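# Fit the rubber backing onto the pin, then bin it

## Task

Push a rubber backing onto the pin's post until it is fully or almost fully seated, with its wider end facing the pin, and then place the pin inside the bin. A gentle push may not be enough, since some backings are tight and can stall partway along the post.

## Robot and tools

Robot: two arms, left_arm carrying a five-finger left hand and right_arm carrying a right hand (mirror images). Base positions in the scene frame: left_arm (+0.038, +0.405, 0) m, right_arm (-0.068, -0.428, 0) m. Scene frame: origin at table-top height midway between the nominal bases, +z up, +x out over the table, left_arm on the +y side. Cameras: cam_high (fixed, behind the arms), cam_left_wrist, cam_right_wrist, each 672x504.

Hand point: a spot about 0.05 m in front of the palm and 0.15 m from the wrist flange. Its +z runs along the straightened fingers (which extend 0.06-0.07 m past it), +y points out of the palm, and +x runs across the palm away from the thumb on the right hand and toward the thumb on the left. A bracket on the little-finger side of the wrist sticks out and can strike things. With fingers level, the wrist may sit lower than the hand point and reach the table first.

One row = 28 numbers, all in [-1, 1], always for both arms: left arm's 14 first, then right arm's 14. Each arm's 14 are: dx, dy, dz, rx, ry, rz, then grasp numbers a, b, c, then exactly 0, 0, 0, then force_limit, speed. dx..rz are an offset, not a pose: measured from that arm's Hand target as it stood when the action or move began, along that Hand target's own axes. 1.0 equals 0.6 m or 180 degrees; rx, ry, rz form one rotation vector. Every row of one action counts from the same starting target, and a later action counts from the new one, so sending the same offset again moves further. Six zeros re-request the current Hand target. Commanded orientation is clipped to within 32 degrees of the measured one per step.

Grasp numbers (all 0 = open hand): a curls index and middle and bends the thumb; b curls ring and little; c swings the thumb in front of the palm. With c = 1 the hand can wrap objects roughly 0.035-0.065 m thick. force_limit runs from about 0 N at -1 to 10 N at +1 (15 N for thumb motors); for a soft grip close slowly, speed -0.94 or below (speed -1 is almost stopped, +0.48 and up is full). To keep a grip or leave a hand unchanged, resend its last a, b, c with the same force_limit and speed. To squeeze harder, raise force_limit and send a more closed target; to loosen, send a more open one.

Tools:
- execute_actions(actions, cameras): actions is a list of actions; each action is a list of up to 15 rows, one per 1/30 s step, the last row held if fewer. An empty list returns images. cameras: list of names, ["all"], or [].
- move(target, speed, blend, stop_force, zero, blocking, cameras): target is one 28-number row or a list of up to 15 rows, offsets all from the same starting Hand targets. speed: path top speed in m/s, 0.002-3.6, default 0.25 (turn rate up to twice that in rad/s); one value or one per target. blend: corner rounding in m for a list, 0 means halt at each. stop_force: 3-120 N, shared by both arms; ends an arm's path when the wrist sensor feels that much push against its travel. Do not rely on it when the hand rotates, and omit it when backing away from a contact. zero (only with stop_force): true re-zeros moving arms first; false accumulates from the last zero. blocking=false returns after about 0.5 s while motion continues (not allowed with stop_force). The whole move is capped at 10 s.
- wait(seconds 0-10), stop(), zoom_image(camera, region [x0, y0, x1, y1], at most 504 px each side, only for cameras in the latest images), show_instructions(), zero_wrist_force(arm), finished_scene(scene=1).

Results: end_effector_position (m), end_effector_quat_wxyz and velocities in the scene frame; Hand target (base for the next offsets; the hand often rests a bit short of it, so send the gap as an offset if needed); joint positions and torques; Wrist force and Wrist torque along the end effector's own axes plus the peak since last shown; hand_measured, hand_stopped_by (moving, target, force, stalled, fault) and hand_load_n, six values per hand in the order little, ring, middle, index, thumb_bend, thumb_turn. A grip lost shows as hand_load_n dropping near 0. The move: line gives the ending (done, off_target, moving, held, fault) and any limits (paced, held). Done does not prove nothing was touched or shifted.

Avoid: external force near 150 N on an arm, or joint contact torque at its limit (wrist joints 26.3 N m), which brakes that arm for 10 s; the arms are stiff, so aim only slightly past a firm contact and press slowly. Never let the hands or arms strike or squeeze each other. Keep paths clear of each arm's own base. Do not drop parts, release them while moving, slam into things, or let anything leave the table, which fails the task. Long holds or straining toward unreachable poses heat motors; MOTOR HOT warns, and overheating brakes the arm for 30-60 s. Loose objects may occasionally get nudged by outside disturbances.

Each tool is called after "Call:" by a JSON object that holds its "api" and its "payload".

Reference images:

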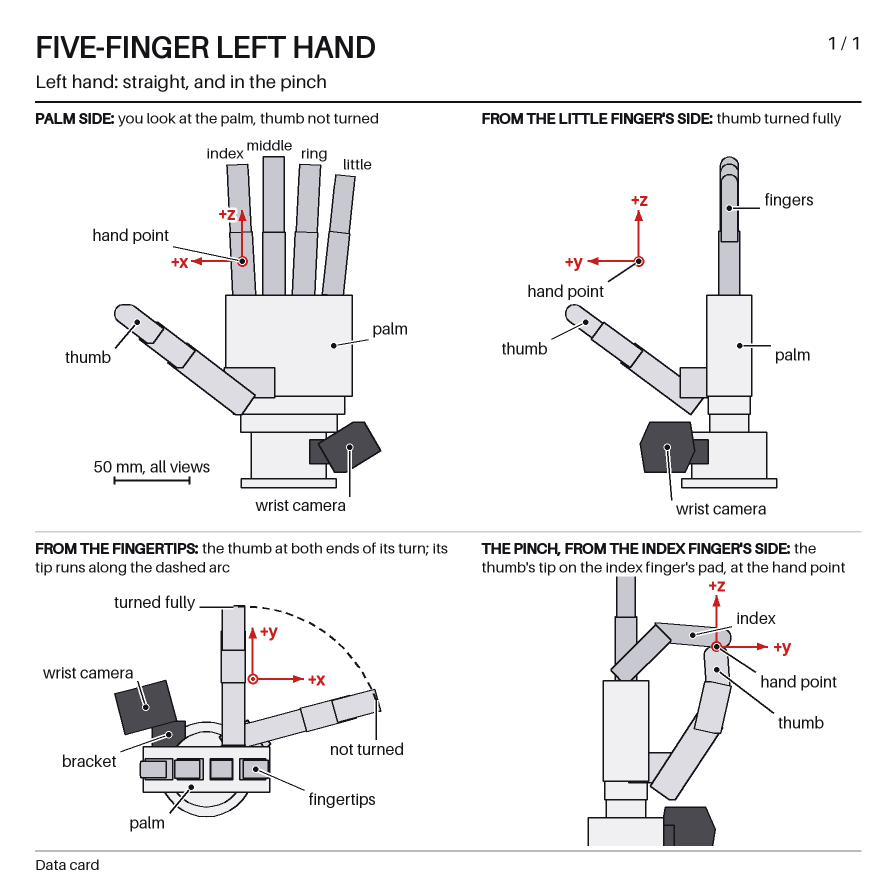

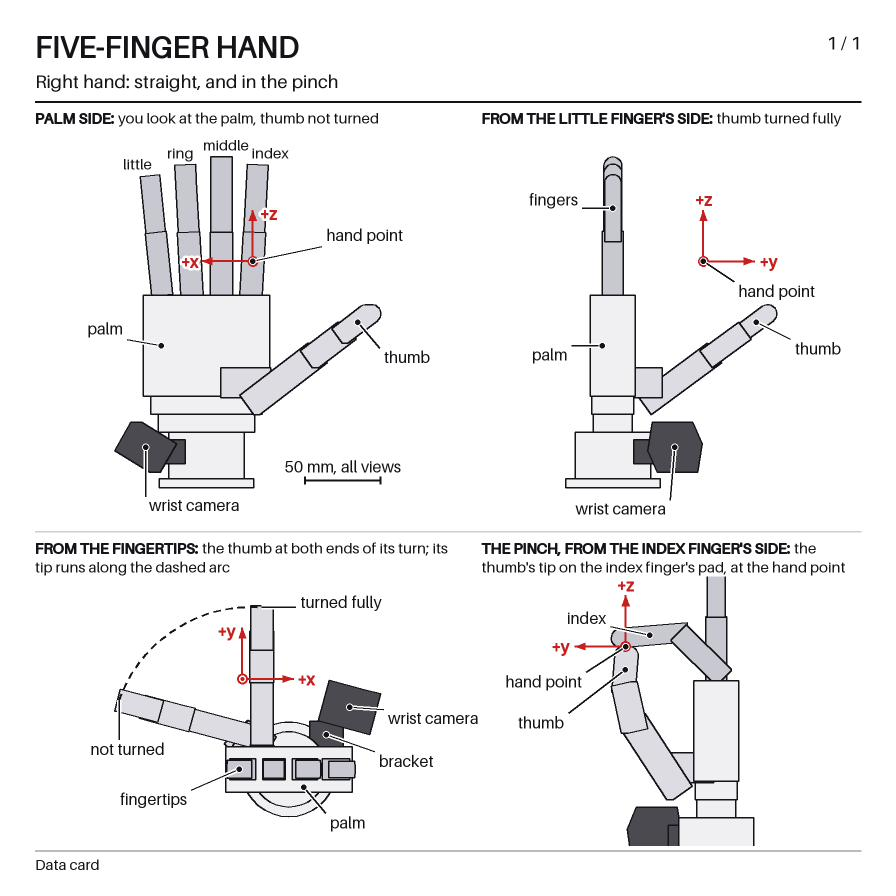

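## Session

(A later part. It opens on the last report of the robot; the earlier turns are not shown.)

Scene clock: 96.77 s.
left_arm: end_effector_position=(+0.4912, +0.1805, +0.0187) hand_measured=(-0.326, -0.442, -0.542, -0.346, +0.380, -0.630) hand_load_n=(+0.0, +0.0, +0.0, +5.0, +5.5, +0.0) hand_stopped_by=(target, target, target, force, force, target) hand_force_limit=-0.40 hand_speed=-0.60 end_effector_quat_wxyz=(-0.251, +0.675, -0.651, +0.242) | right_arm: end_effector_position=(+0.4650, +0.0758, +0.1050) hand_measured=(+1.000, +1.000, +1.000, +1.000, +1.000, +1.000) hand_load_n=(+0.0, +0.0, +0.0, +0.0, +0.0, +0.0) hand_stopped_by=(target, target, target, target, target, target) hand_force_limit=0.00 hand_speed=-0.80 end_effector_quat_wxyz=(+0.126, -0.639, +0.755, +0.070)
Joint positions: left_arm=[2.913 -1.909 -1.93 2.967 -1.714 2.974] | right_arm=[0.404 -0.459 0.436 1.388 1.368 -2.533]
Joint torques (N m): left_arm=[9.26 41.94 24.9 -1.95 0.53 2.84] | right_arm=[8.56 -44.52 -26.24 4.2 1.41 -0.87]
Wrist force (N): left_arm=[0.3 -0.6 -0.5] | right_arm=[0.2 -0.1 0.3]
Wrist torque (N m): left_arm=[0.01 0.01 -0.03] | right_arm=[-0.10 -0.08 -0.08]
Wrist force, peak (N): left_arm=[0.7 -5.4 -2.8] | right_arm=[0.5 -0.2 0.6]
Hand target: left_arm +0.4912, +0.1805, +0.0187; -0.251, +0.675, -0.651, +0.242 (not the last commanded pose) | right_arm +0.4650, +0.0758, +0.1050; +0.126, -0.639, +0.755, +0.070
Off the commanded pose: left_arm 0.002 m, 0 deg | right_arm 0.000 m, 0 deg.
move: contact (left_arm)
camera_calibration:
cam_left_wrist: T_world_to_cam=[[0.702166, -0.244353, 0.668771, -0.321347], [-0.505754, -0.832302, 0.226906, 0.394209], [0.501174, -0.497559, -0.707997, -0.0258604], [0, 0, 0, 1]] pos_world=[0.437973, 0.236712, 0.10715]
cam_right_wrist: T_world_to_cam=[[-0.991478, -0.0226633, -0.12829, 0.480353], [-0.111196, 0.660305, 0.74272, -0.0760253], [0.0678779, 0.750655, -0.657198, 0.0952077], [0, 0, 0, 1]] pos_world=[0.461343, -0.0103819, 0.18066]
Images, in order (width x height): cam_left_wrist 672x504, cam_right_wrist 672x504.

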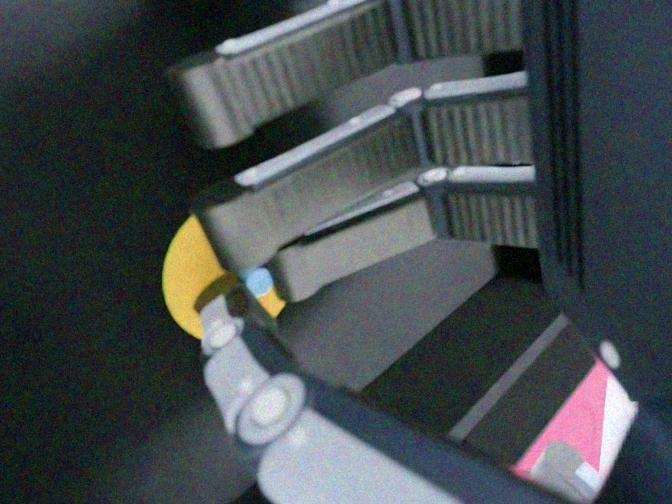

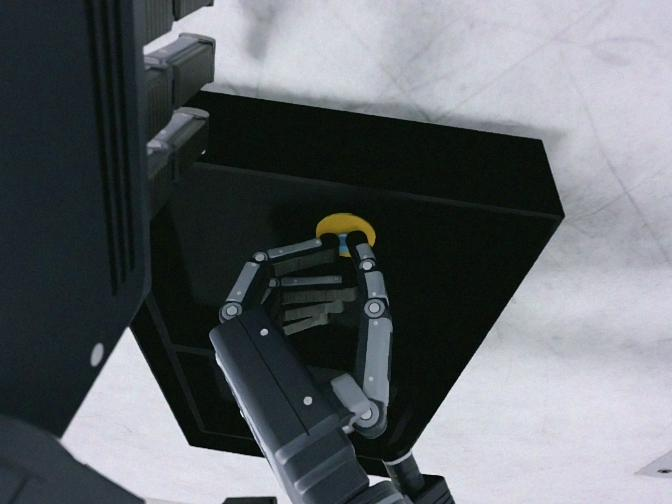

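Call:
{"api": "move", "payload": {"target": [0, 0.0054, 0.0063, 0, 0, 0, 0.745, 0.7, 0.815, 0, 0, 0, -0.4, -0.6, 0, 0, 0, 0, 0, 0, 0, 0, 0, 0, 0, 0, 0, -0.8], "cameras": ["cam_right_wrist", "cam_left_wrist"], "speed": 0.008, "stop_force": 14}}

Call:
{"api": "zoom_image", "payload": {"camera": "cam_right_wrist", "region": [310, 220, 370, 280]}}

Call:
{"api": "zoom_image", "payload": {"camera": "cam_left_wrist", "region": [190, 230, 290, 310]}}

Scene clock: 99.23 s.
left_arm: end_effector_position=(+0.4912, +0.1805, +0.0156) hand_measured=(-0.326, -0.442, -0.542, -0.346, +0.380, -0.630) hand_load_n=(+0.0, +0.0, +0.0, +4.0, +4.5, +0.5) hand_stopped_by=(target, target, target, force, force, target) hand_force_limit=-0.40 hand_speed=-0.60 end_effector_quat_wxyz=(-0.251, +0.675, -0.651, +0.242) | right_arm: end_effector_position=(+0.4650, +0.0758, +0.1050) hand_measured=(+1.000, +1.000, +1.000, +1.000, +1.000, +1.000) hand_load_n=(+0.0, +0.0, +0.0, +0.0, -0.5, -0.5) hand_stopped_by=(target, target, target, target, target, target) hand_force_limit=0.00 hand_speed=-0.80 end_effector_quat_wxyz=(+0.126, -0.639, +0.755, +0.070)
Joint positions: left_arm=[2.913 -1.914 -1.933 2.975 -1.714 2.974] | right_arm=[0.404 -0.459 0.436 1.388 1.368 -2.533]
Joint torques (N m): left_arm=[6.63 36.7 21.28 -2.33 0.77 2.71] | right_arm=[8.78 -45 -26.2 4.37 1.37 -0.87]
Wrist force (N): left_arm=[-0.1 -10.0 -7.8] | right_arm=[0.3 -0.3 0.1]
Wrist torque (N m): left_arm=[-0.43 0.01 0.03] | right_arm=[-0.12 -0.08 -0.09]
Wrist force, peak (N): left_arm=[-0.3 -16.1 -12.2] | right_arm=[0.6 -0.4 0.3]
Hand target: left_arm +0.4912, +0.1805, +0.0156; -0.251, +0.675, -0.651, +0.242 (not the last commanded pose) | right_arm +0.4650, +0.0758, +0.1050; +0.126, -0.639, +0.755, +0.070
Off the commanded pose: left_arm 0.002 m, 0 deg | right_arm 0.000 m, 0 deg.
move: contact (left_arm)
camera_calibration:
cam_left_wrist: T_world_to_cam=[[0.702062, -0.244344, 0.668884, -0.319267], [-0.50579, -0.832298, 0.226839, 0.394851], [0.501284, -0.49757, -0.707911, -0.0281594], [0, 0, 0, 1]] pos_world=[0.437973, 0.236612, 0.10405]
cam_right_wrist: T_world_to_cam=[[-0.991478, -0.0226633, -0.12829, 0.480353], [-0.111196, 0.660305, 0.74272, -0.0760253], [0.0678779, 0.750655, -0.657198, 0.0952077], [0, 0, 0, 1]] pos_world=[0.461343, -0.0103819, 0.18066]
Images, in order (width x height): cam_left_wrist 672x504, cam_right_wrist 672x504.

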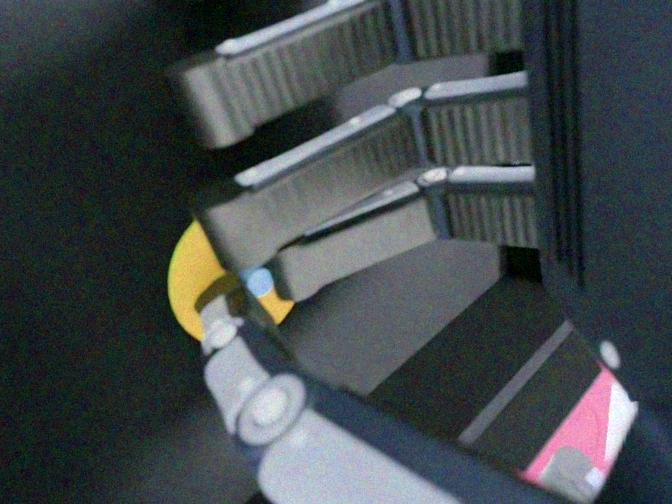

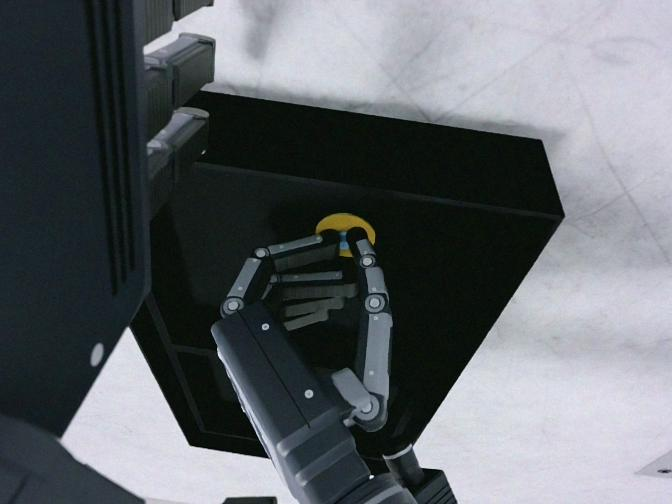

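Scaled by 8.400 from the camera's 672x504 image, which has a finer 960x720 frame.

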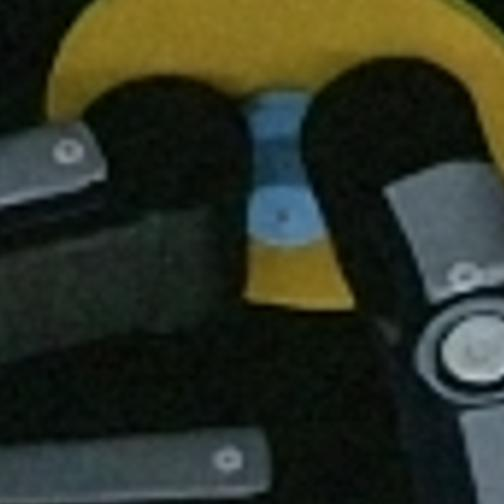

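Scaled by 5.040 from the camera's 672x504 image, which has a finer 960x720 frame.

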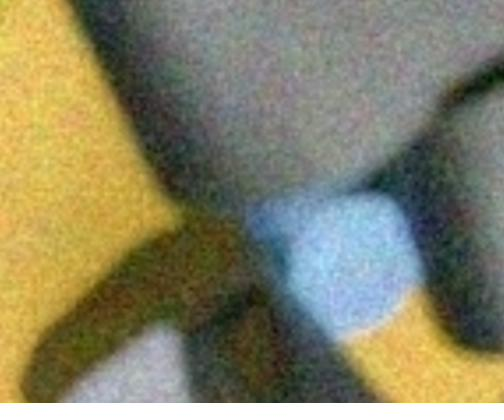

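Call:
{"api": "move", "payload": {"target": [0, 0.0033, 0.0038, 0, 0, 0, 0.745, 0.7, 0.815, 0, 0, 0, -0.4, -0.6, 0, 0, 0, 0, 0, 0, 0, 0, 0, 0, 0, 0, 0, -0.8], "cameras": ["cam_right_wrist", "cam_left_wrist"], "speed": 0.005, "stop_force": 20, "zero": false}}

Call:
{"api": "zoom_image", "payload": {"camera": "cam_right_wrist", "region": [310, 220, 370, 280]}}

Call:
{"api": "zoom_image", "payload": {"camera": "cam_left_wrist", "region": [190, 230, 290, 310]}}

Scene clock: 101.87 s.
left_arm: end_effector_position=(+0.4914, +0.1804, +0.0153) hand_measured=(-0.326, -0.442, -0.542, -0.346, +0.380, -0.630) hand_load_n=(+0.0, +0.0, +0.0, +2.5, +5.0, +0.0) hand_stopped_by=(target, target, target, force, force, target) hand_force_limit=-0.40 hand_speed=-0.60 end_effector_quat_wxyz=(-0.251, +0.675, -0.651, +0.242) | right_arm: end_effector_position=(+0.4650, +0.0758, +0.1050) hand_measured=(+1.000, +1.000, +1.000, +1.000, +1.000, +1.000) hand_load_n=(+0.0, +0.0, +0.0, +0.0, +0.0, +0.0) hand_stopped_by=(target, target, target, target, target, target) hand_force_limit=0.00 hand_speed=-0.80 end_effector_quat_wxyz=(+0.126, -0.639, +0.755, +0.070)
Joint positions: left_arm=[2.913 -1.914 -1.933 2.976 -1.714 2.974] | right_arm=[0.404 -0.459 0.436 1.388 1.368 -2.533]
Joint torques (N m): left_arm=[6.43 33.88 19.9 -1.55 0.59 2.59] | right_arm=[9.22 -45.63 -25.94 4.34 1.31 -0.83]
Wrist force (N): left_arm=[-0.9 -13.8 -15.6] | right_arm=[0.2 -0.3 0.1]
Wrist torque (N m): left_arm=[-0.69 0.03 0.06] | right_arm=[-0.12 -0.06 -0.09]
Wrist force, peak (N): left_arm=[-0.9 -18.8 -18.7] | right_arm=[0.1 -0.5 0.6]
Hand target: left_arm +0.4914, +0.1804, +0.0153; -0.251, +0.675, -0.651, +0.242 (not the last commanded pose) | right_arm +0.4650, +0.0758, +0.1050; +0.126, -0.639, +0.755, +0.070
Off the commanded pose: left_arm 0.003 m, 0 deg | right_arm 0.000 m, 0 deg.
move: contact (left_arm)
camera_calibration:
cam_left_wrist: T_world_to_cam=[[0.701704, -0.244264, 0.669288, -0.31911], [-0.50591, -0.832273, 0.226666, 0.395084], [0.501664, -0.497652, -0.707585, -0.0286526], [0, 0, 0, 1]] pos_world=[0.438172, 0.236612, 0.10375]
cam_right_wrist: T_world_to_cam=[[-0.991478, -0.0226633, -0.12829, 0.480353], [-0.111196, 0.660305, 0.74272, -0.0760253], [0.0678779, 0.750655, -0.657198, 0.0952077], [0, 0, 0, 1]] pos_world=[0.461343, -0.0103819, 0.18066]
Images, in order (width x height): cam_left_wrist 672x504, cam_right_wrist 672x504.

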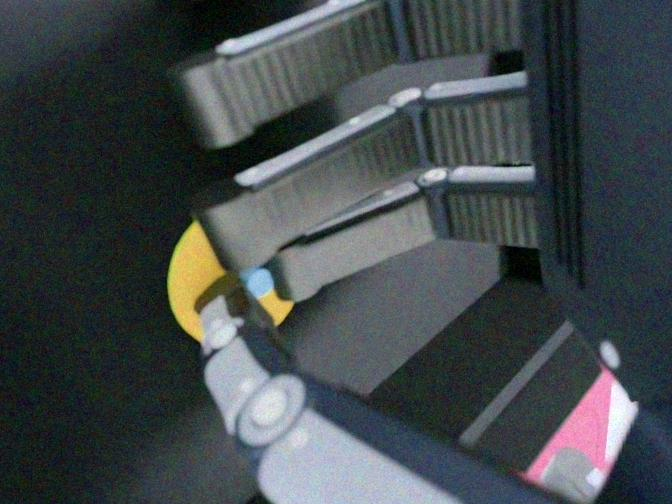

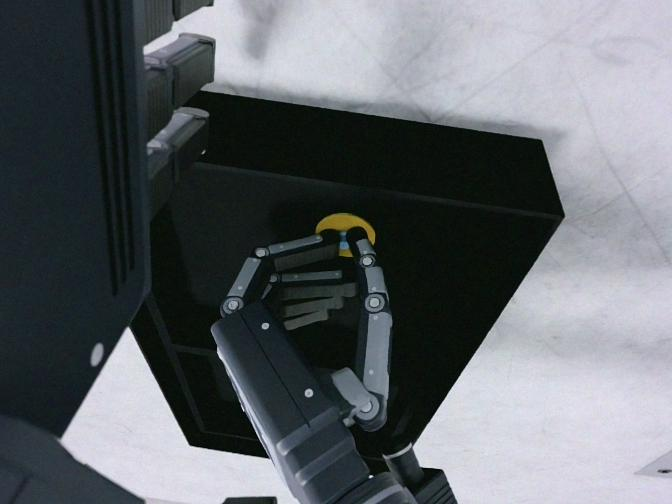

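Scaled by 8.400 from the camera's 672x504 image, which has a finer 960x720 frame.

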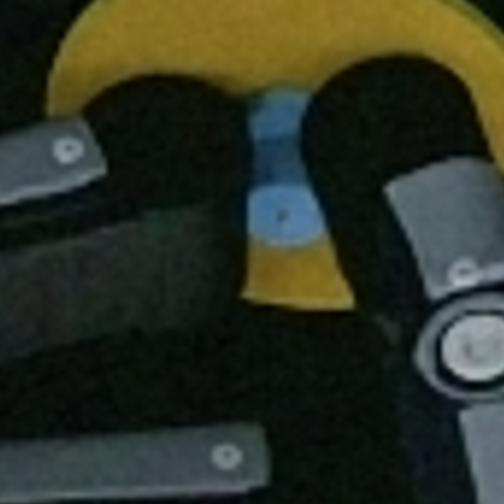

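Scaled by 5.040 from the camera's 672x504 image, which has a finer 960x720 frame.

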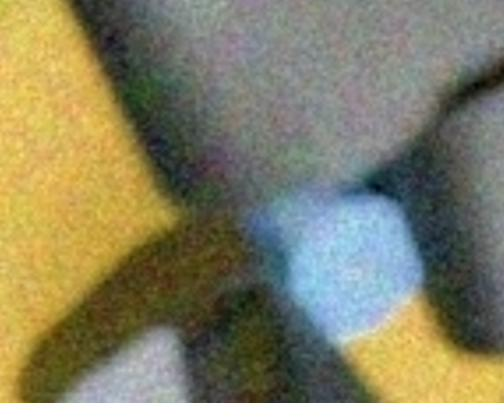

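Call:
{"api": "move", "payload": {"target": [[0, -0.0022, -0.0025, 0, 0, 0, 0.745, 0.7, 0.815, 0, 0, 0, -0.4, -0.6, 0, 0, 0, 0, 0, 0, 0, 0, 0, 0, 0, 0, 0, -0.8], [0, -0.0022, -0.0025, 0, 0, 0, 0.82, 0.7, 0.815, 0, 0, 0, 0.0, -0.94, 0, 0, 0, 0, 0, 0, 0, 0, 0, 0, 0, 0, 0, -0.8], [0, -0.025, -0.029, 0, 0, 0, 0.82, 0.7, 0.815, 0, 0, 0, 0.0, -0.94, 0, 0, 0, 0, 0, 0, 0, 0, 0, 0, 0, 0, 0, -0.8]], "cameras": ["cam_right_wrist", "cam_left_wrist"], "speed": 0.03}}

Call:
{"api": "zoom_image", "payload": {"camera": "cam_right_wrist", "region": [300, 220, 380, 300]}}

Call:
{"api": "zoom_image", "payload": {"camera": "cam_left_wrist", "region": [190, 230, 290, 310]}}

Scene clock: 105.63 s.
left_arm: end_effector_position=(+0.4914, +0.1804, +0.0381) hand_measured=(-0.318, -0.452, -0.692, -0.350, +0.376, -0.630) hand_load_n=(+0.0, +0.0, +0.0, +6.5, +7.5, +0.0) hand_stopped_by=(target, target, target, force, force, target) hand_force_limit=0.00 hand_speed=-0.94 end_effector_quat_wxyz=(-0.251, +0.675, -0.651, +0.242) | right_arm: end_effector_position=(+0.4650, +0.0758, +0.1050) hand_measured=(+1.000, +1.000, +1.000, +1.000, +1.000, +1.000) hand_load_n=(+0.0, +0.0, +0.0, +0.0, +0.0, +0.0) hand_stopped_by=(target, target, target, target, target, target) hand_force_limit=0.00 hand_speed=-0.80 end_effector_quat_wxyz=(+0.126, -0.639, +0.755, +0.070)
Joint positions: left_arm=[2.913 -1.879 -1.91 2.918 -1.714 2.974] | right_arm=[0.404 -0.459 0.436 1.388 1.368 -2.533]
Joint torques (N m): left_arm=[5.16 41.79 26.81 -1.94 0.33 2.08] | right_arm=[8.86 -45.91 -25.02 4.16 1.24 -0.93]
Wrist force (N): left_arm=[-0.1 0.1 0.3] | right_arm=[0.1 -0.3 0.4]
Wrist torque (N m): left_arm=[0.03 0.01 -0.03] | right_arm=[-0.14 -0.05 -0.10]
Wrist force, peak (N): left_arm=[-1.1 -14.0 -15.9] | right_arm=[0.6 -0.5 0.3]
Hand target: left_arm +0.4914, +0.1804, +0.0383; -0.251, +0.675, -0.651, +0.242 | right_arm +0.4650, +0.0758, +0.1050; +0.126, -0.639, +0.755, +0.070
Off the commanded pose: left_arm 0.000 m, 0 deg | right_arm 0.000 m, 0 deg.
move: done
camera_calibration:
cam_left_wrist: T_world_to_cam=[[0.701704, -0.244264, 0.669288, -0.3343], [-0.50591, -0.832273, 0.226666, 0.389866], [0.501664, -0.497652, -0.707585, -0.0124695], [0, 0, 0, 1]] pos_world=[0.438072, 0.236612, 0.12655]
cam_right_wrist: T_world_to_cam=[[-0.991478, -0.0226633, -0.12829, 0.480353], [-0.111196, 0.660305, 0.74272, -0.0760253], [0.0678779, 0.750655, -0.657198, 0.0952077], [0, 0, 0, 1]] pos_world=[0.461343, -0.0103819, 0.18066]
Images, in order (width x height): cam_left_wrist 672x504, cam_right_wrist 672x504.

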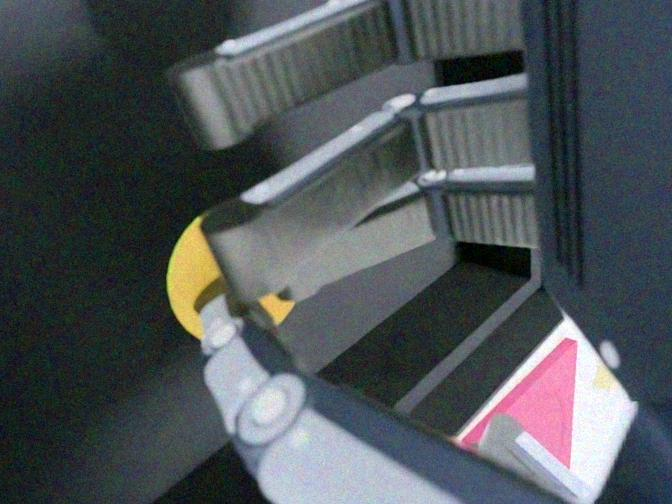

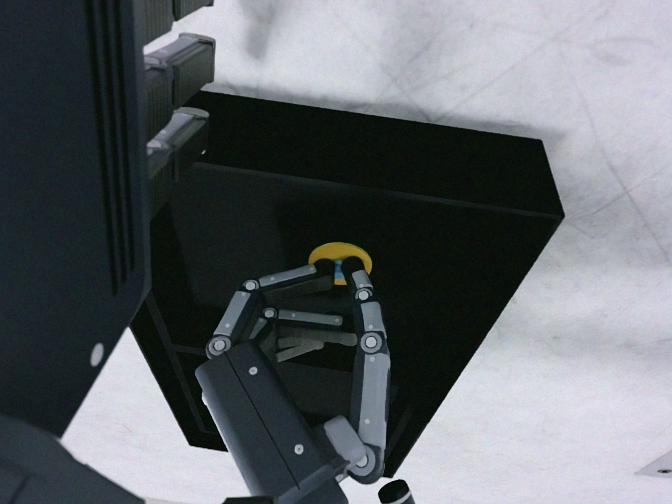

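Scaled by 6.300 from the camera's 672x504 image, which has a finer 960x720 frame.

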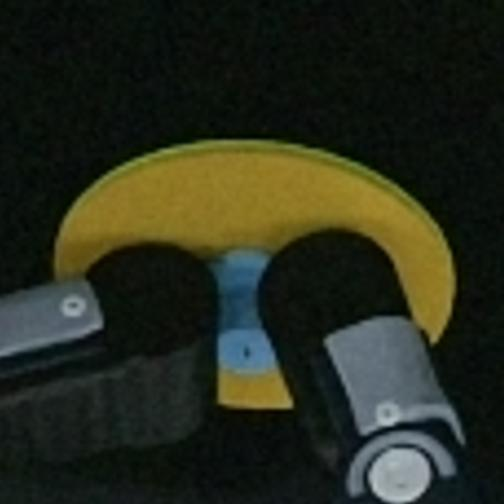

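Scaled by 5.040 from the camera's 672x504 image, which has a finer 960x720 frame.

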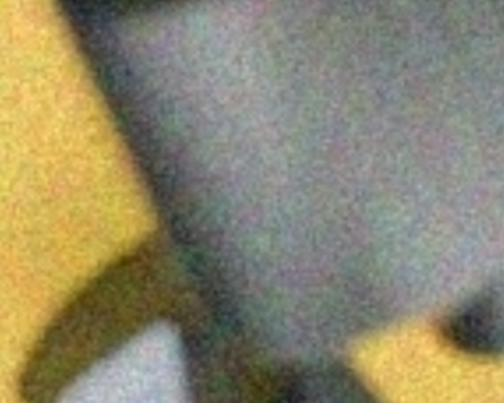

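Call:
{"api": "move", "payload": {"target": [0, -0.1111, -0.129, 0, 0, 0, 0.82, 0.7, 0.815, 0, 0, 0, 0.0, -0.94, 0.0853, -0.0192, -0.0585, 0, 0, 0, 0, 0, 0, 0, 0, 0, 0, -0.8], "cameras": ["cam_right_wrist", "cam_high"], "speed": 0.08}}

Call:
{"api": "zoom_image", "payload": {"camera": "cam_right_wrist", "region": [280, 400, 400, 504]}}

Scene clock: 109.97 s.
left_arm: end_effector_position=(+0.4913, +0.1804, +0.1403) hand_measured=(-0.318, -0.452, -0.692, -0.350, +0.376, -0.630) hand_load_n=(+0.0, +0.5, +0.5, +6.5, +7.0, +0.0) hand_stopped_by=(target, target, target, force, force, target) hand_force_limit=0.00 hand_speed=-0.94 end_effector_quat_wxyz=(-0.251, +0.675, -0.651, +0.242) | right_arm: end_effector_position=(+0.4650, +0.0160, +0.1250) hand_measured=(+1.000, +1.000, +1.000, +1.000, +1.000, +1.000) hand_load_n=(+0.0, +0.0, +0.0, +0.0, +0.0, +0.0) hand_stopped_by=(target, target, target, target, target, target) hand_force_limit=0.00 hand_speed=-0.80 end_effector_quat_wxyz=(+0.126, -0.639, +0.755, +0.070)
Joint positions: left_arm=[2.913 -1.755 -1.77 2.655 -1.714 2.974] | right_arm=[0.32 -0.608 0.677 1.314 1.352 -2.617]
Joint torques (N m): left_arm=[1.17 39.51 28.3 -1.91 -0.9 -1.18] | right_arm=[-6.87 -66 -9.58 0.29 -2 -1.19]
Wrist force (N): left_arm=[0.0 -0.2 0.1] | right_arm=[0.3 -0.5 0.3]
Wrist torque (N m): left_arm=[-0.01 0.01 -0.02] | right_arm=[-0.15 -0.08 0.10]
Wrist force, peak (N): left_arm=[-0.5 -0.6 0.1] | right_arm=[0.4 -0.6 0.3]
Hand target: left_arm +0.4913, +0.1804, +0.1404; -0.251, +0.675, -0.651, +0.242 | right_arm +0.4650, +0.0159, +0.1250; +0.126, -0.639, +0.755, +0.070
Off the commanded pose: left_arm 0.000 m, 0 deg | right_arm 0.000 m, 0 deg.
move: done
camera_calibration:
cam_right_wrist: T_world_to_cam=[[-0.991495, -0.0226724, -0.128151, 0.481545], [-0.111098, 0.660299, 0.74274, -0.0515092], [0.0677782, 0.750661, -0.657202, 0.153213], [0, 0, 0, 1]] pos_world=[0.461342, -0.0700819, 0.20066]
Images, in order (width x height): cam_high 672x504, cam_right_wrist 672x504.

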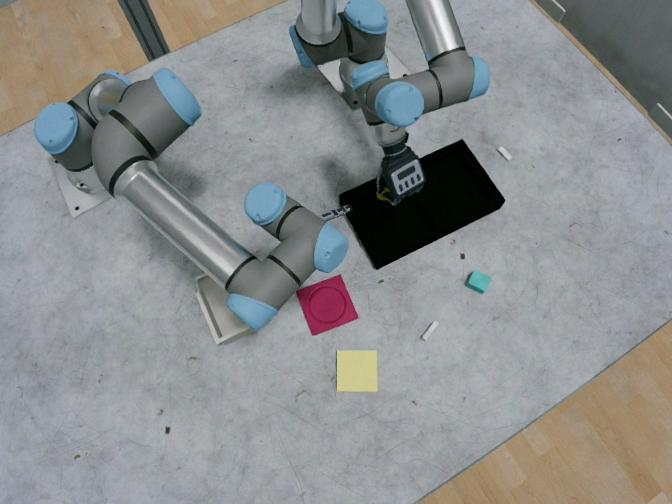

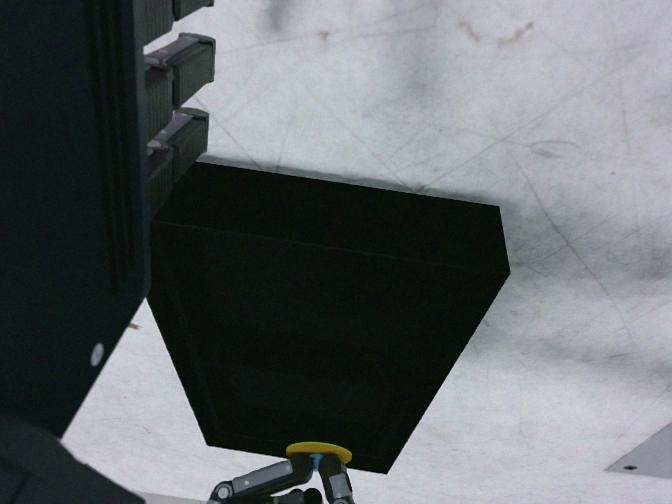

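Scaled by 4.200 from the camera's 672x504 image, which has a finer 960x720 frame.

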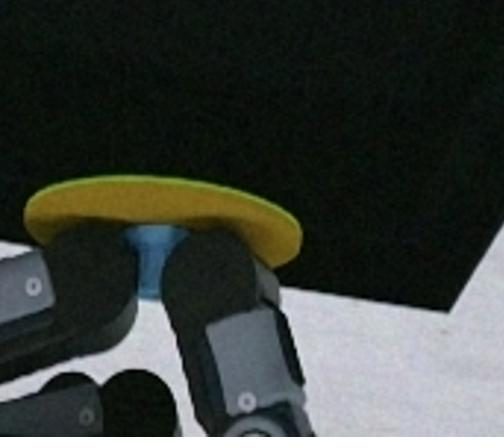

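Call:
{"api": "zoom_image", "payload": {"camera": "cam_right_wrist", "region": [295, 435, 345, 485]}}

Scaled by 10.080 from the camera's 672x504 image, which has a finer 960x720 frame.

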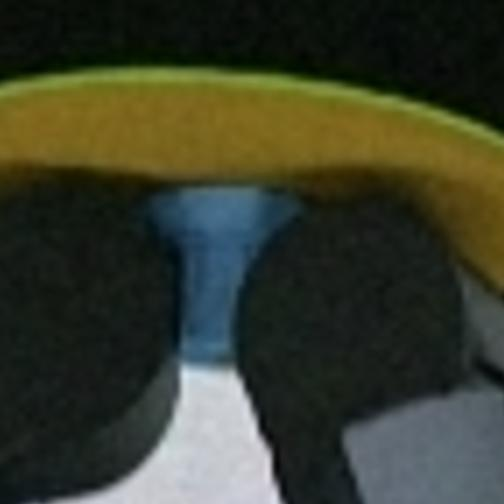

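Call:
{"api": "move", "payload": {"target": [0, 0, 0, -0.0033, 0.0715, -0.0617, 0.82, 0.7, 0.815, 0, 0, 0, 0.0, -0.94, 0, 0, 0, 0, 0, 0, 0, 0, 0, 0, 0, 0, 0, -0.8], "cameras": ["cam_right_wrist", "cam_left_wrist"], "speed": 0.15}}

Call:
{"api": "zoom_image", "payload": {"camera": "cam_right_wrist", "region": [295, 435, 355, 495]}}

Scene clock: 114.83 s.
left_arm: end_effector_position=(+0.4913, +0.1804, +0.1404) hand_measured=(-0.318, -0.452, -0.692, -0.350, +0.376, -0.630) hand_load_n=(+0.0, +0.0, +0.0, +6.0, +7.0, +0.0) hand_stopped_by=(target, target, target, force, force, target) hand_force_limit=0.00 hand_speed=-0.94 end_effector_quat_wxyz=(-0.149, +0.704, -0.608, +0.336) | right_arm: end_effector_position=(+0.4650, +0.0159, +0.1250) hand_measured=(+1.000, +1.000, +1.000, +1.000, +1.000, +1.000) hand_load_n=(+0.0, +0.5, +0.0, +0.0, +0.0, +0.0) hand_stopped_by=(target, target, target, target, target, target) hand_force_limit=0.00 hand_speed=-0.80 end_effector_quat_wxyz=(+0.126, -0.639, +0.755, +0.070)
Joint positions: left_arm=[3.1 -1.697 -1.883 2.738 -1.369 2.921] | right_arm=[0.32 -0.608 0.677 1.313 1.352 -2.618]
Joint torques (N m): left_arm=[10.35 36.71 6.5 0.83 0.95 -2.4] | right_arm=[-6.72 -65.25 -9.65 0.42 -1.99 -1.1]
Wrist force (N): left_arm=[0.3 0.0 0.0] | right_arm=[0.2 -0.4 0.2]
Wrist torque (N m): left_arm=[0.02 -0.03 0.09] | right_arm=[-0.12 -0.07 0.10]
Wrist force, peak (N): left_arm=[-0.3 -0.6 -0.3] | right_arm=[0.2 -0.5 0.6]
Hand target: left_arm +0.4913, +0.1804, +0.1404; -0.148, +0.704, -0.608, +0.336 | right_arm +0.4650, +0.0159, +0.1250; +0.126, -0.639, +0.755, +0.070
Off the commanded pose: left_arm 0.000 m, 0 deg | right_arm 0.000 m, 0 deg.
move: done
camera_calibration:
cam_left_wrist: T_world_to_cam=[[0.70154, -0.0380768, 0.711613, -0.445765], [-0.506021, -0.729737, 0.459812, 0.315474], [0.501782, -0.682667, -0.531207, 0.0685283], [0, 0, 0, 1]] pos_world=[0.437972, 0.260022, 0.208556]
cam_right_wrist: T_world_to_cam=[[-0.991478, -0.0226633, -0.12829, 0.481576], [-0.111196, 0.660305, 0.74272, -0.0514677], [0.0678779, 0.750655, -0.657198, 0.153307], [0, 0, 0, 1]] pos_world=[0.461343, -0.0701819, 0.20076]
Images, in order (width x height): cam_left_wrist 672x504, cam_right_wrist 672x504.

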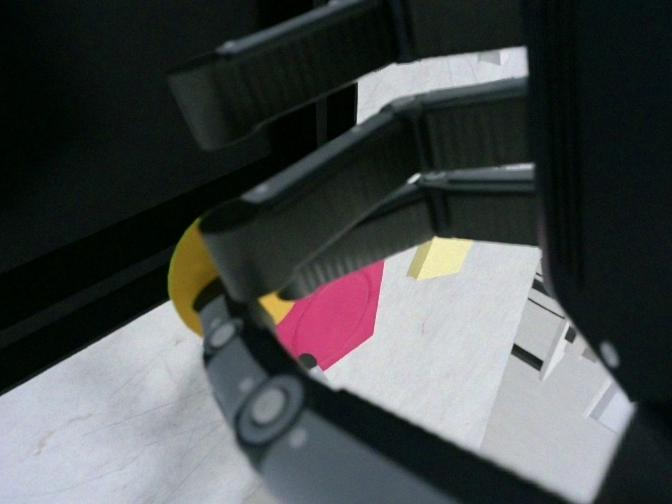

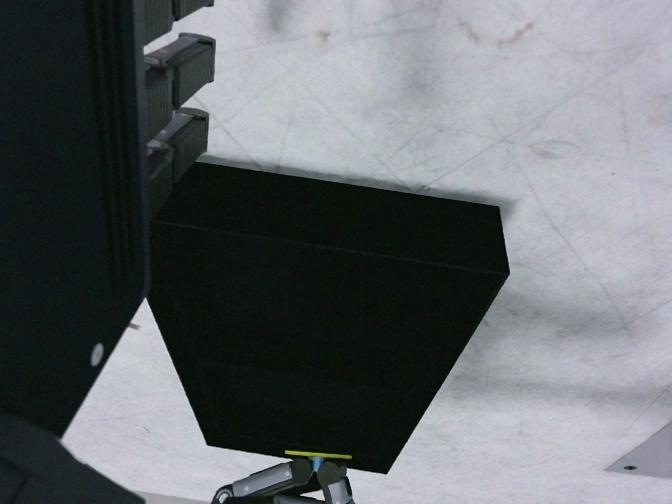

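Scaled by 8.400 from the camera's 672x504 image, which has a finer 960x720 frame.

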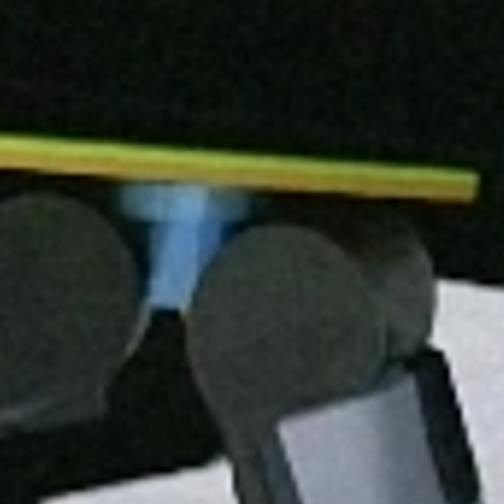

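Call:
{"api": "move", "payload": {"target": [0, 0, 0, 0.0033, -0.0714, 0.0616, 0.82, 0.7, 0.815, 0, 0, 0, 0.0, -0.94, 0.6832, -0.2147, -0.4043, 0, 0, 0, 0, 0, 0, 0, 0, 0, 0, -0.8], "cameras": ["all"], "speed": 0.25}}

Call:
{"api": "zoom_image", "payload": {"camera": "cam_high", "region": [170, 240, 290, 360]}}

Scene clock: 119.20 s.
left_arm: end_effector_position=(+0.4913, +0.1804, +0.1404) hand_measured=(-0.318, -0.452, -0.692, -0.350, +0.376, -0.630) hand_load_n=(+0.0, +0.0, +0.0, +6.5, +7.0, +0.0) hand_stopped_by=(target, target, target, force, force, target) hand_force_limit=0.00 hand_speed=-0.94 end_effector_quat_wxyz=(-0.251, +0.675, -0.651, +0.242) | right_arm: end_effector_position=(+0.5053, -0.4595, +0.2505) hand_measured=(+1.000, +1.000, +1.000, +1.000, +1.000, +1.000) hand_load_n=(+0.0, +0.0, +0.0, +0.0, +0.0, +0.0) hand_stopped_by=(target, target, target, target, target, target) hand_force_limit=0.00 hand_speed=-0.80 end_effector_quat_wxyz=(+0.126, -0.639, +0.755, +0.070)
Joint positions: left_arm=[2.913 -1.755 -1.77 2.655 -1.713 2.974] | right_arm=[-0.459 -0.747 0.667 1.675 1.284 -3.42]
Joint torques (N m): left_arm=[-9.96 13.47 28.38 -2.02 -1.48 2.74] | right_arm=[-7.89 -37.93 -25.27 4.71 1.22 -1.45]
Wrist force (N): left_arm=[-0.2 -0.1 -0.1] | right_arm=[0.3 0.1 0.0]
Wrist torque (N m): left_arm=[0.01 0.03 -0.09] | right_arm=[0.02 -0.11 0.08]
Wrist force, peak (N): left_arm=[-0.2 -0.7 0.2] | right_arm=[1.4 -0.6 -0.7]
Hand target: left_arm +0.4913, +0.1804, +0.1404; -0.251, +0.675, -0.651, +0.242 | right_arm +0.5053, -0.4596, +0.2506; +0.126, -0.639, +0.755, +0.070
Off the commanded pose: left_arm 0.000 m, 0 deg | right_arm 0.000 m, 0 deg.
move: done
camera_calibration:
cam_left_wrist: T_world_to_cam=[[0.701722, -0.243959, 0.66938, -0.402775], [-0.505887, -0.832186, 0.227036, 0.366596], [0.501661, -0.497947, -0.707379, 0.0600402], [0, 0, 0, 1]] pos_world=[0.437972, 0.236712, 0.22885]
cam_right_wrist: T_world_to_cam=[[-0.991471, -0.0225888, -0.128355, 0.526918], [-0.111195, 0.660313, 0.742713, 0.173718], [0.0679774, 0.75065, -0.657193, 0.589857], [0, 0, 0, 1]] pos_world=[0.501643, -0.545582, 0.32626]

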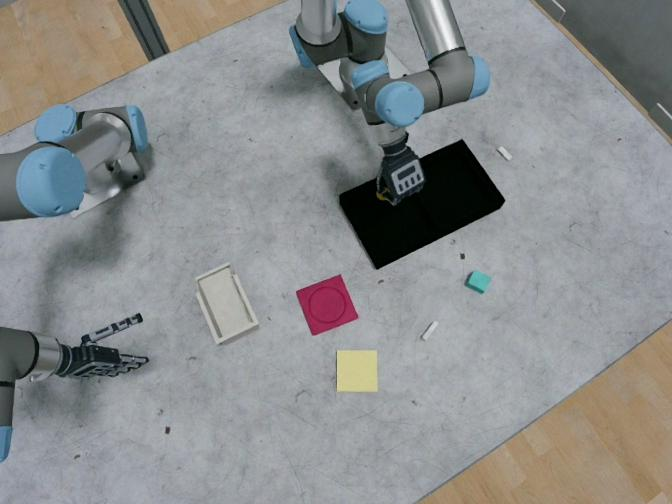

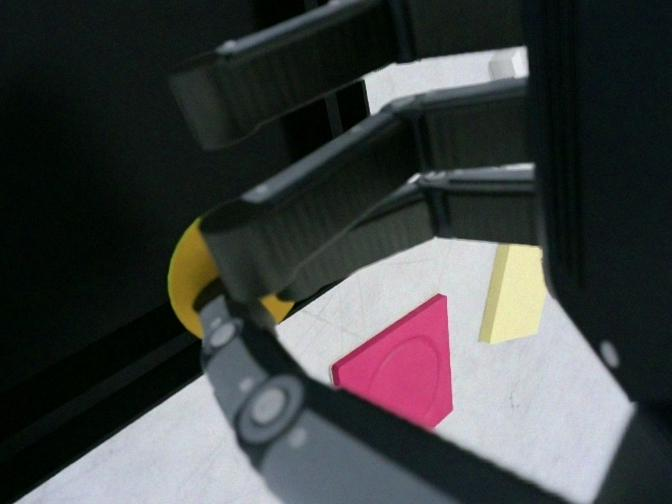

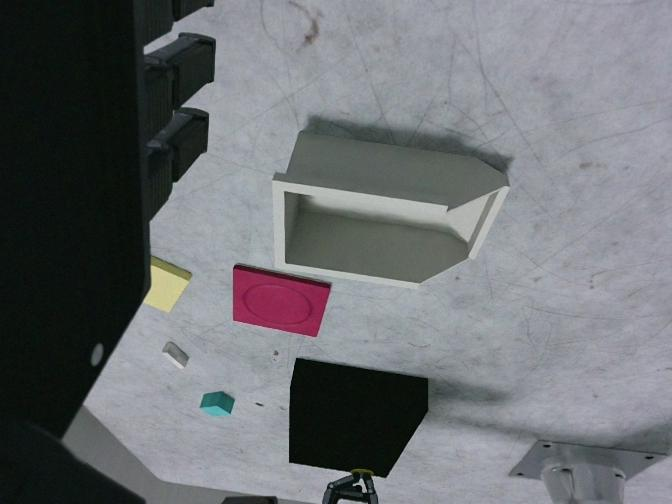

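Scaled by 4.200 from the camera's 672x504 image, which has a finer 960x720 frame.

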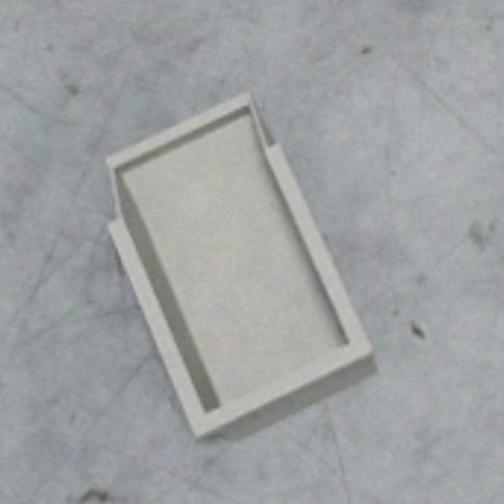

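Call:
{"api": "zoom_image", "payload": {"camera": "cam_right_wrist", "region": [250, 110, 530, 310]}}

Scaled by 1.800 from the camera's 672x504 image, which has a finer 960x720 frame.

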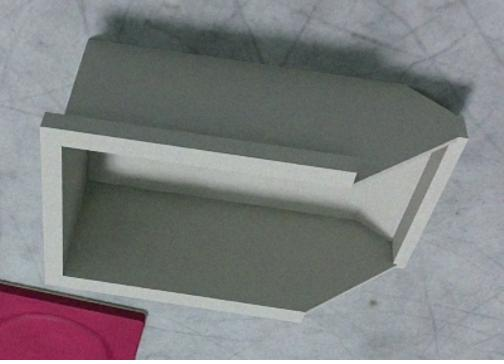

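Call:
{"api": "move", "payload": {"target": [[0, -0.0654, -0.0759, 0, 0, 0, 0.82, 0.7, 0.815, 0, 0, 0, 0.0, -0.94, 0, 0, 0, 0, 0, 0, 0, 0, 0, 0, 0, 0, 0, -0.8], [0.7367, -0.03, -0.1057, 0, 0.3409, 0.3957, 0.82, 0.7, 0.815, 0, 0, 0, 0.0, -0.94, 0, 0, 0, 0, 0, 0, 0, 0, 0, 0, 0, 0, 0, -0.8]], "cameras": ["all"], "speed": 0.22, "blend": [0.03, 0]}}

Call:
{"api": "zoom_image", "payload": {"camera": "cam_right_wrist", "region": [250, 110, 530, 310]}}

Scene clock: 140.07 s.
left_arm: end_effector_position=(+0.4785, -0.2613, +0.1999) hand_measured=(-0.318, -0.452, -0.692, -0.350, +0.376, -0.630) hand_load_n=(+0.0, +0.0, +0.0, +6.5, +7.0, +0.0) hand_stopped_by=(target, target, target, force, force, target) hand_force_limit=0.00 hand_speed=-0.94 end_effector_quat_wxyz=(+0.042, +0.002, +0.914, -0.404) | right_arm: end_effector_position=(+0.5053, -0.4596, +0.2506) hand_measured=(+1.000, +1.000, +1.000, +1.000, +1.000, +1.000) hand_load_n=(+0.0, +0.0, +0.0, +0.0, +0.0, +0.0) hand_stopped_by=(target, target, target, target, target, target) hand_force_limit=0.00 hand_speed=-0.80 end_effector_quat_wxyz=(+0.126, -0.639, +0.755, +0.070)
Joint positions: left_arm=[2.434 -2.732 -0.035 1.851 -1.005 3.857] | right_arm=[-0.459 -0.747 0.666 1.675 1.284 -3.421]
Joint torques (N m): left_arm=[-9.95 44.79 28.51 0.2 1.44 -2.65] | right_arm=[-1.54 -38 -24.34 4.76 1.24 -1.22]
Wrist force (N): left_arm=[-0.3 0.0 -0.4] | right_arm=[0.3 0.0 -0.1]
Wrist torque (N m): left_arm=[0.05 0.02 0.00] | right_arm=[0.01 -0.10 0.09]
Wrist force, peak (N): left_arm=[-0.3 0.5 0.9] | right_arm=[0.6 0.0 -0.4]
Hand target: left_arm +0.4794, -0.2623, +0.2005; -0.005, +0.016, +0.937, -0.348 | right_arm +0.5053, -0.4596, +0.2506; +0.126, -0.639, +0.755, +0.070
Off the commanded pose: left_arm 0.001 m, 9 deg | right_arm 0.000 m, 0 deg.
elbow stopped short (left arm): the move would have taken joint 3 (elbow) straighter than the controller allows.
move: off_target (left_arm)
camera_calibration:
cam_left_wrist: T_world_to_cam=[[-0.309048, -0.615695, 0.724851, -0.165884], [-0.840187, 0.533866, 0.0952474, 0.522272], [-0.445617, -0.579575, -0.68229, 0.315532], [0, 0, 0, 1]] pos_world=[0.528147, -0.198083, 0.285781]
cam_right_wrist: T_world_to_cam=[[-0.991478, -0.0226633, -0.12829, 0.526857], [-0.111196, 0.660305, 0.74272, 0.173777], [0.0678779, 0.750655, -0.657198, 0.589986], [0, 0, 0, 1]] pos_world=[0.501643, -0.545682, 0.32626]

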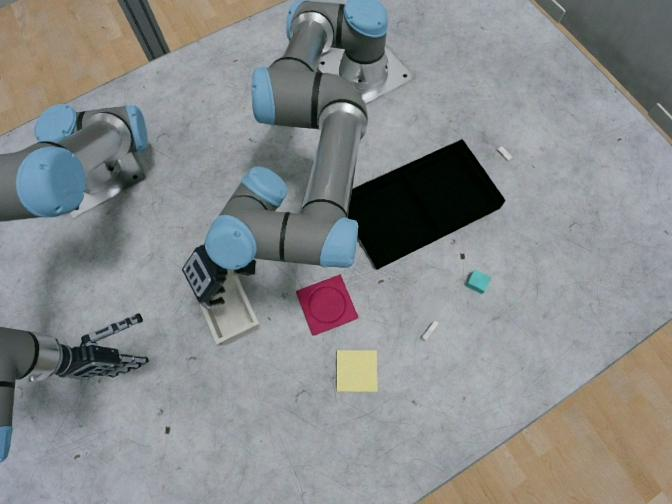

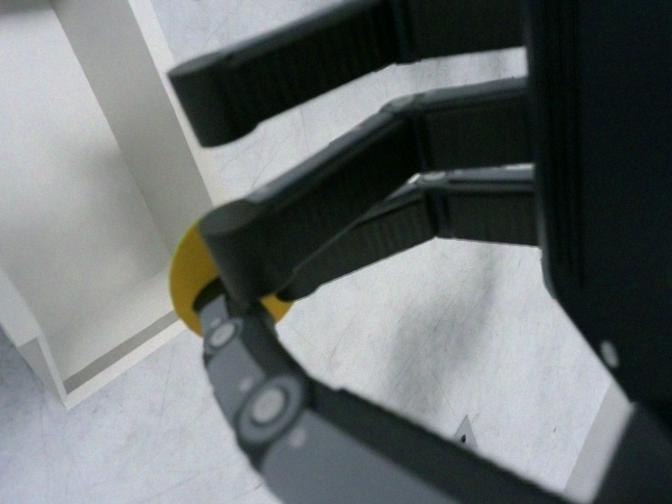

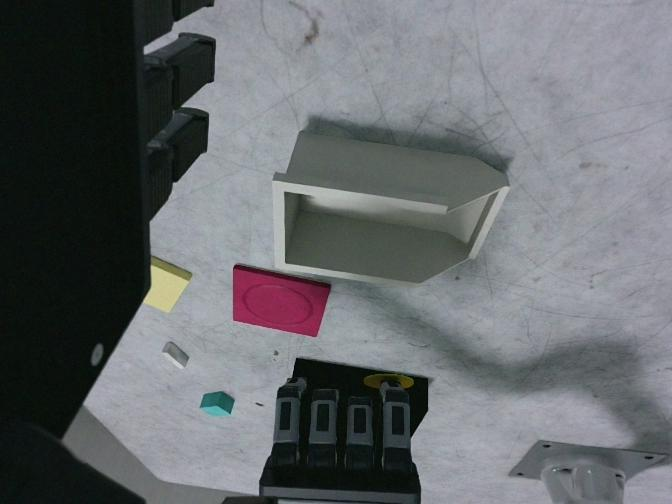

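Scaled by 1.800 from the camera's 672x504 image, which has a finer 960x720 frame.

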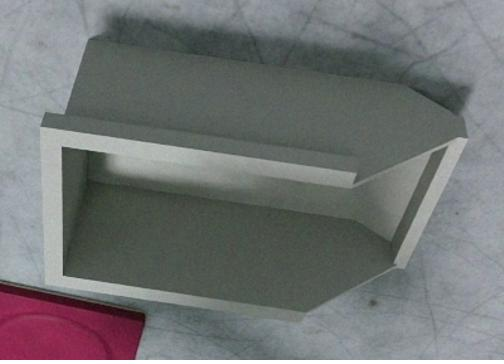

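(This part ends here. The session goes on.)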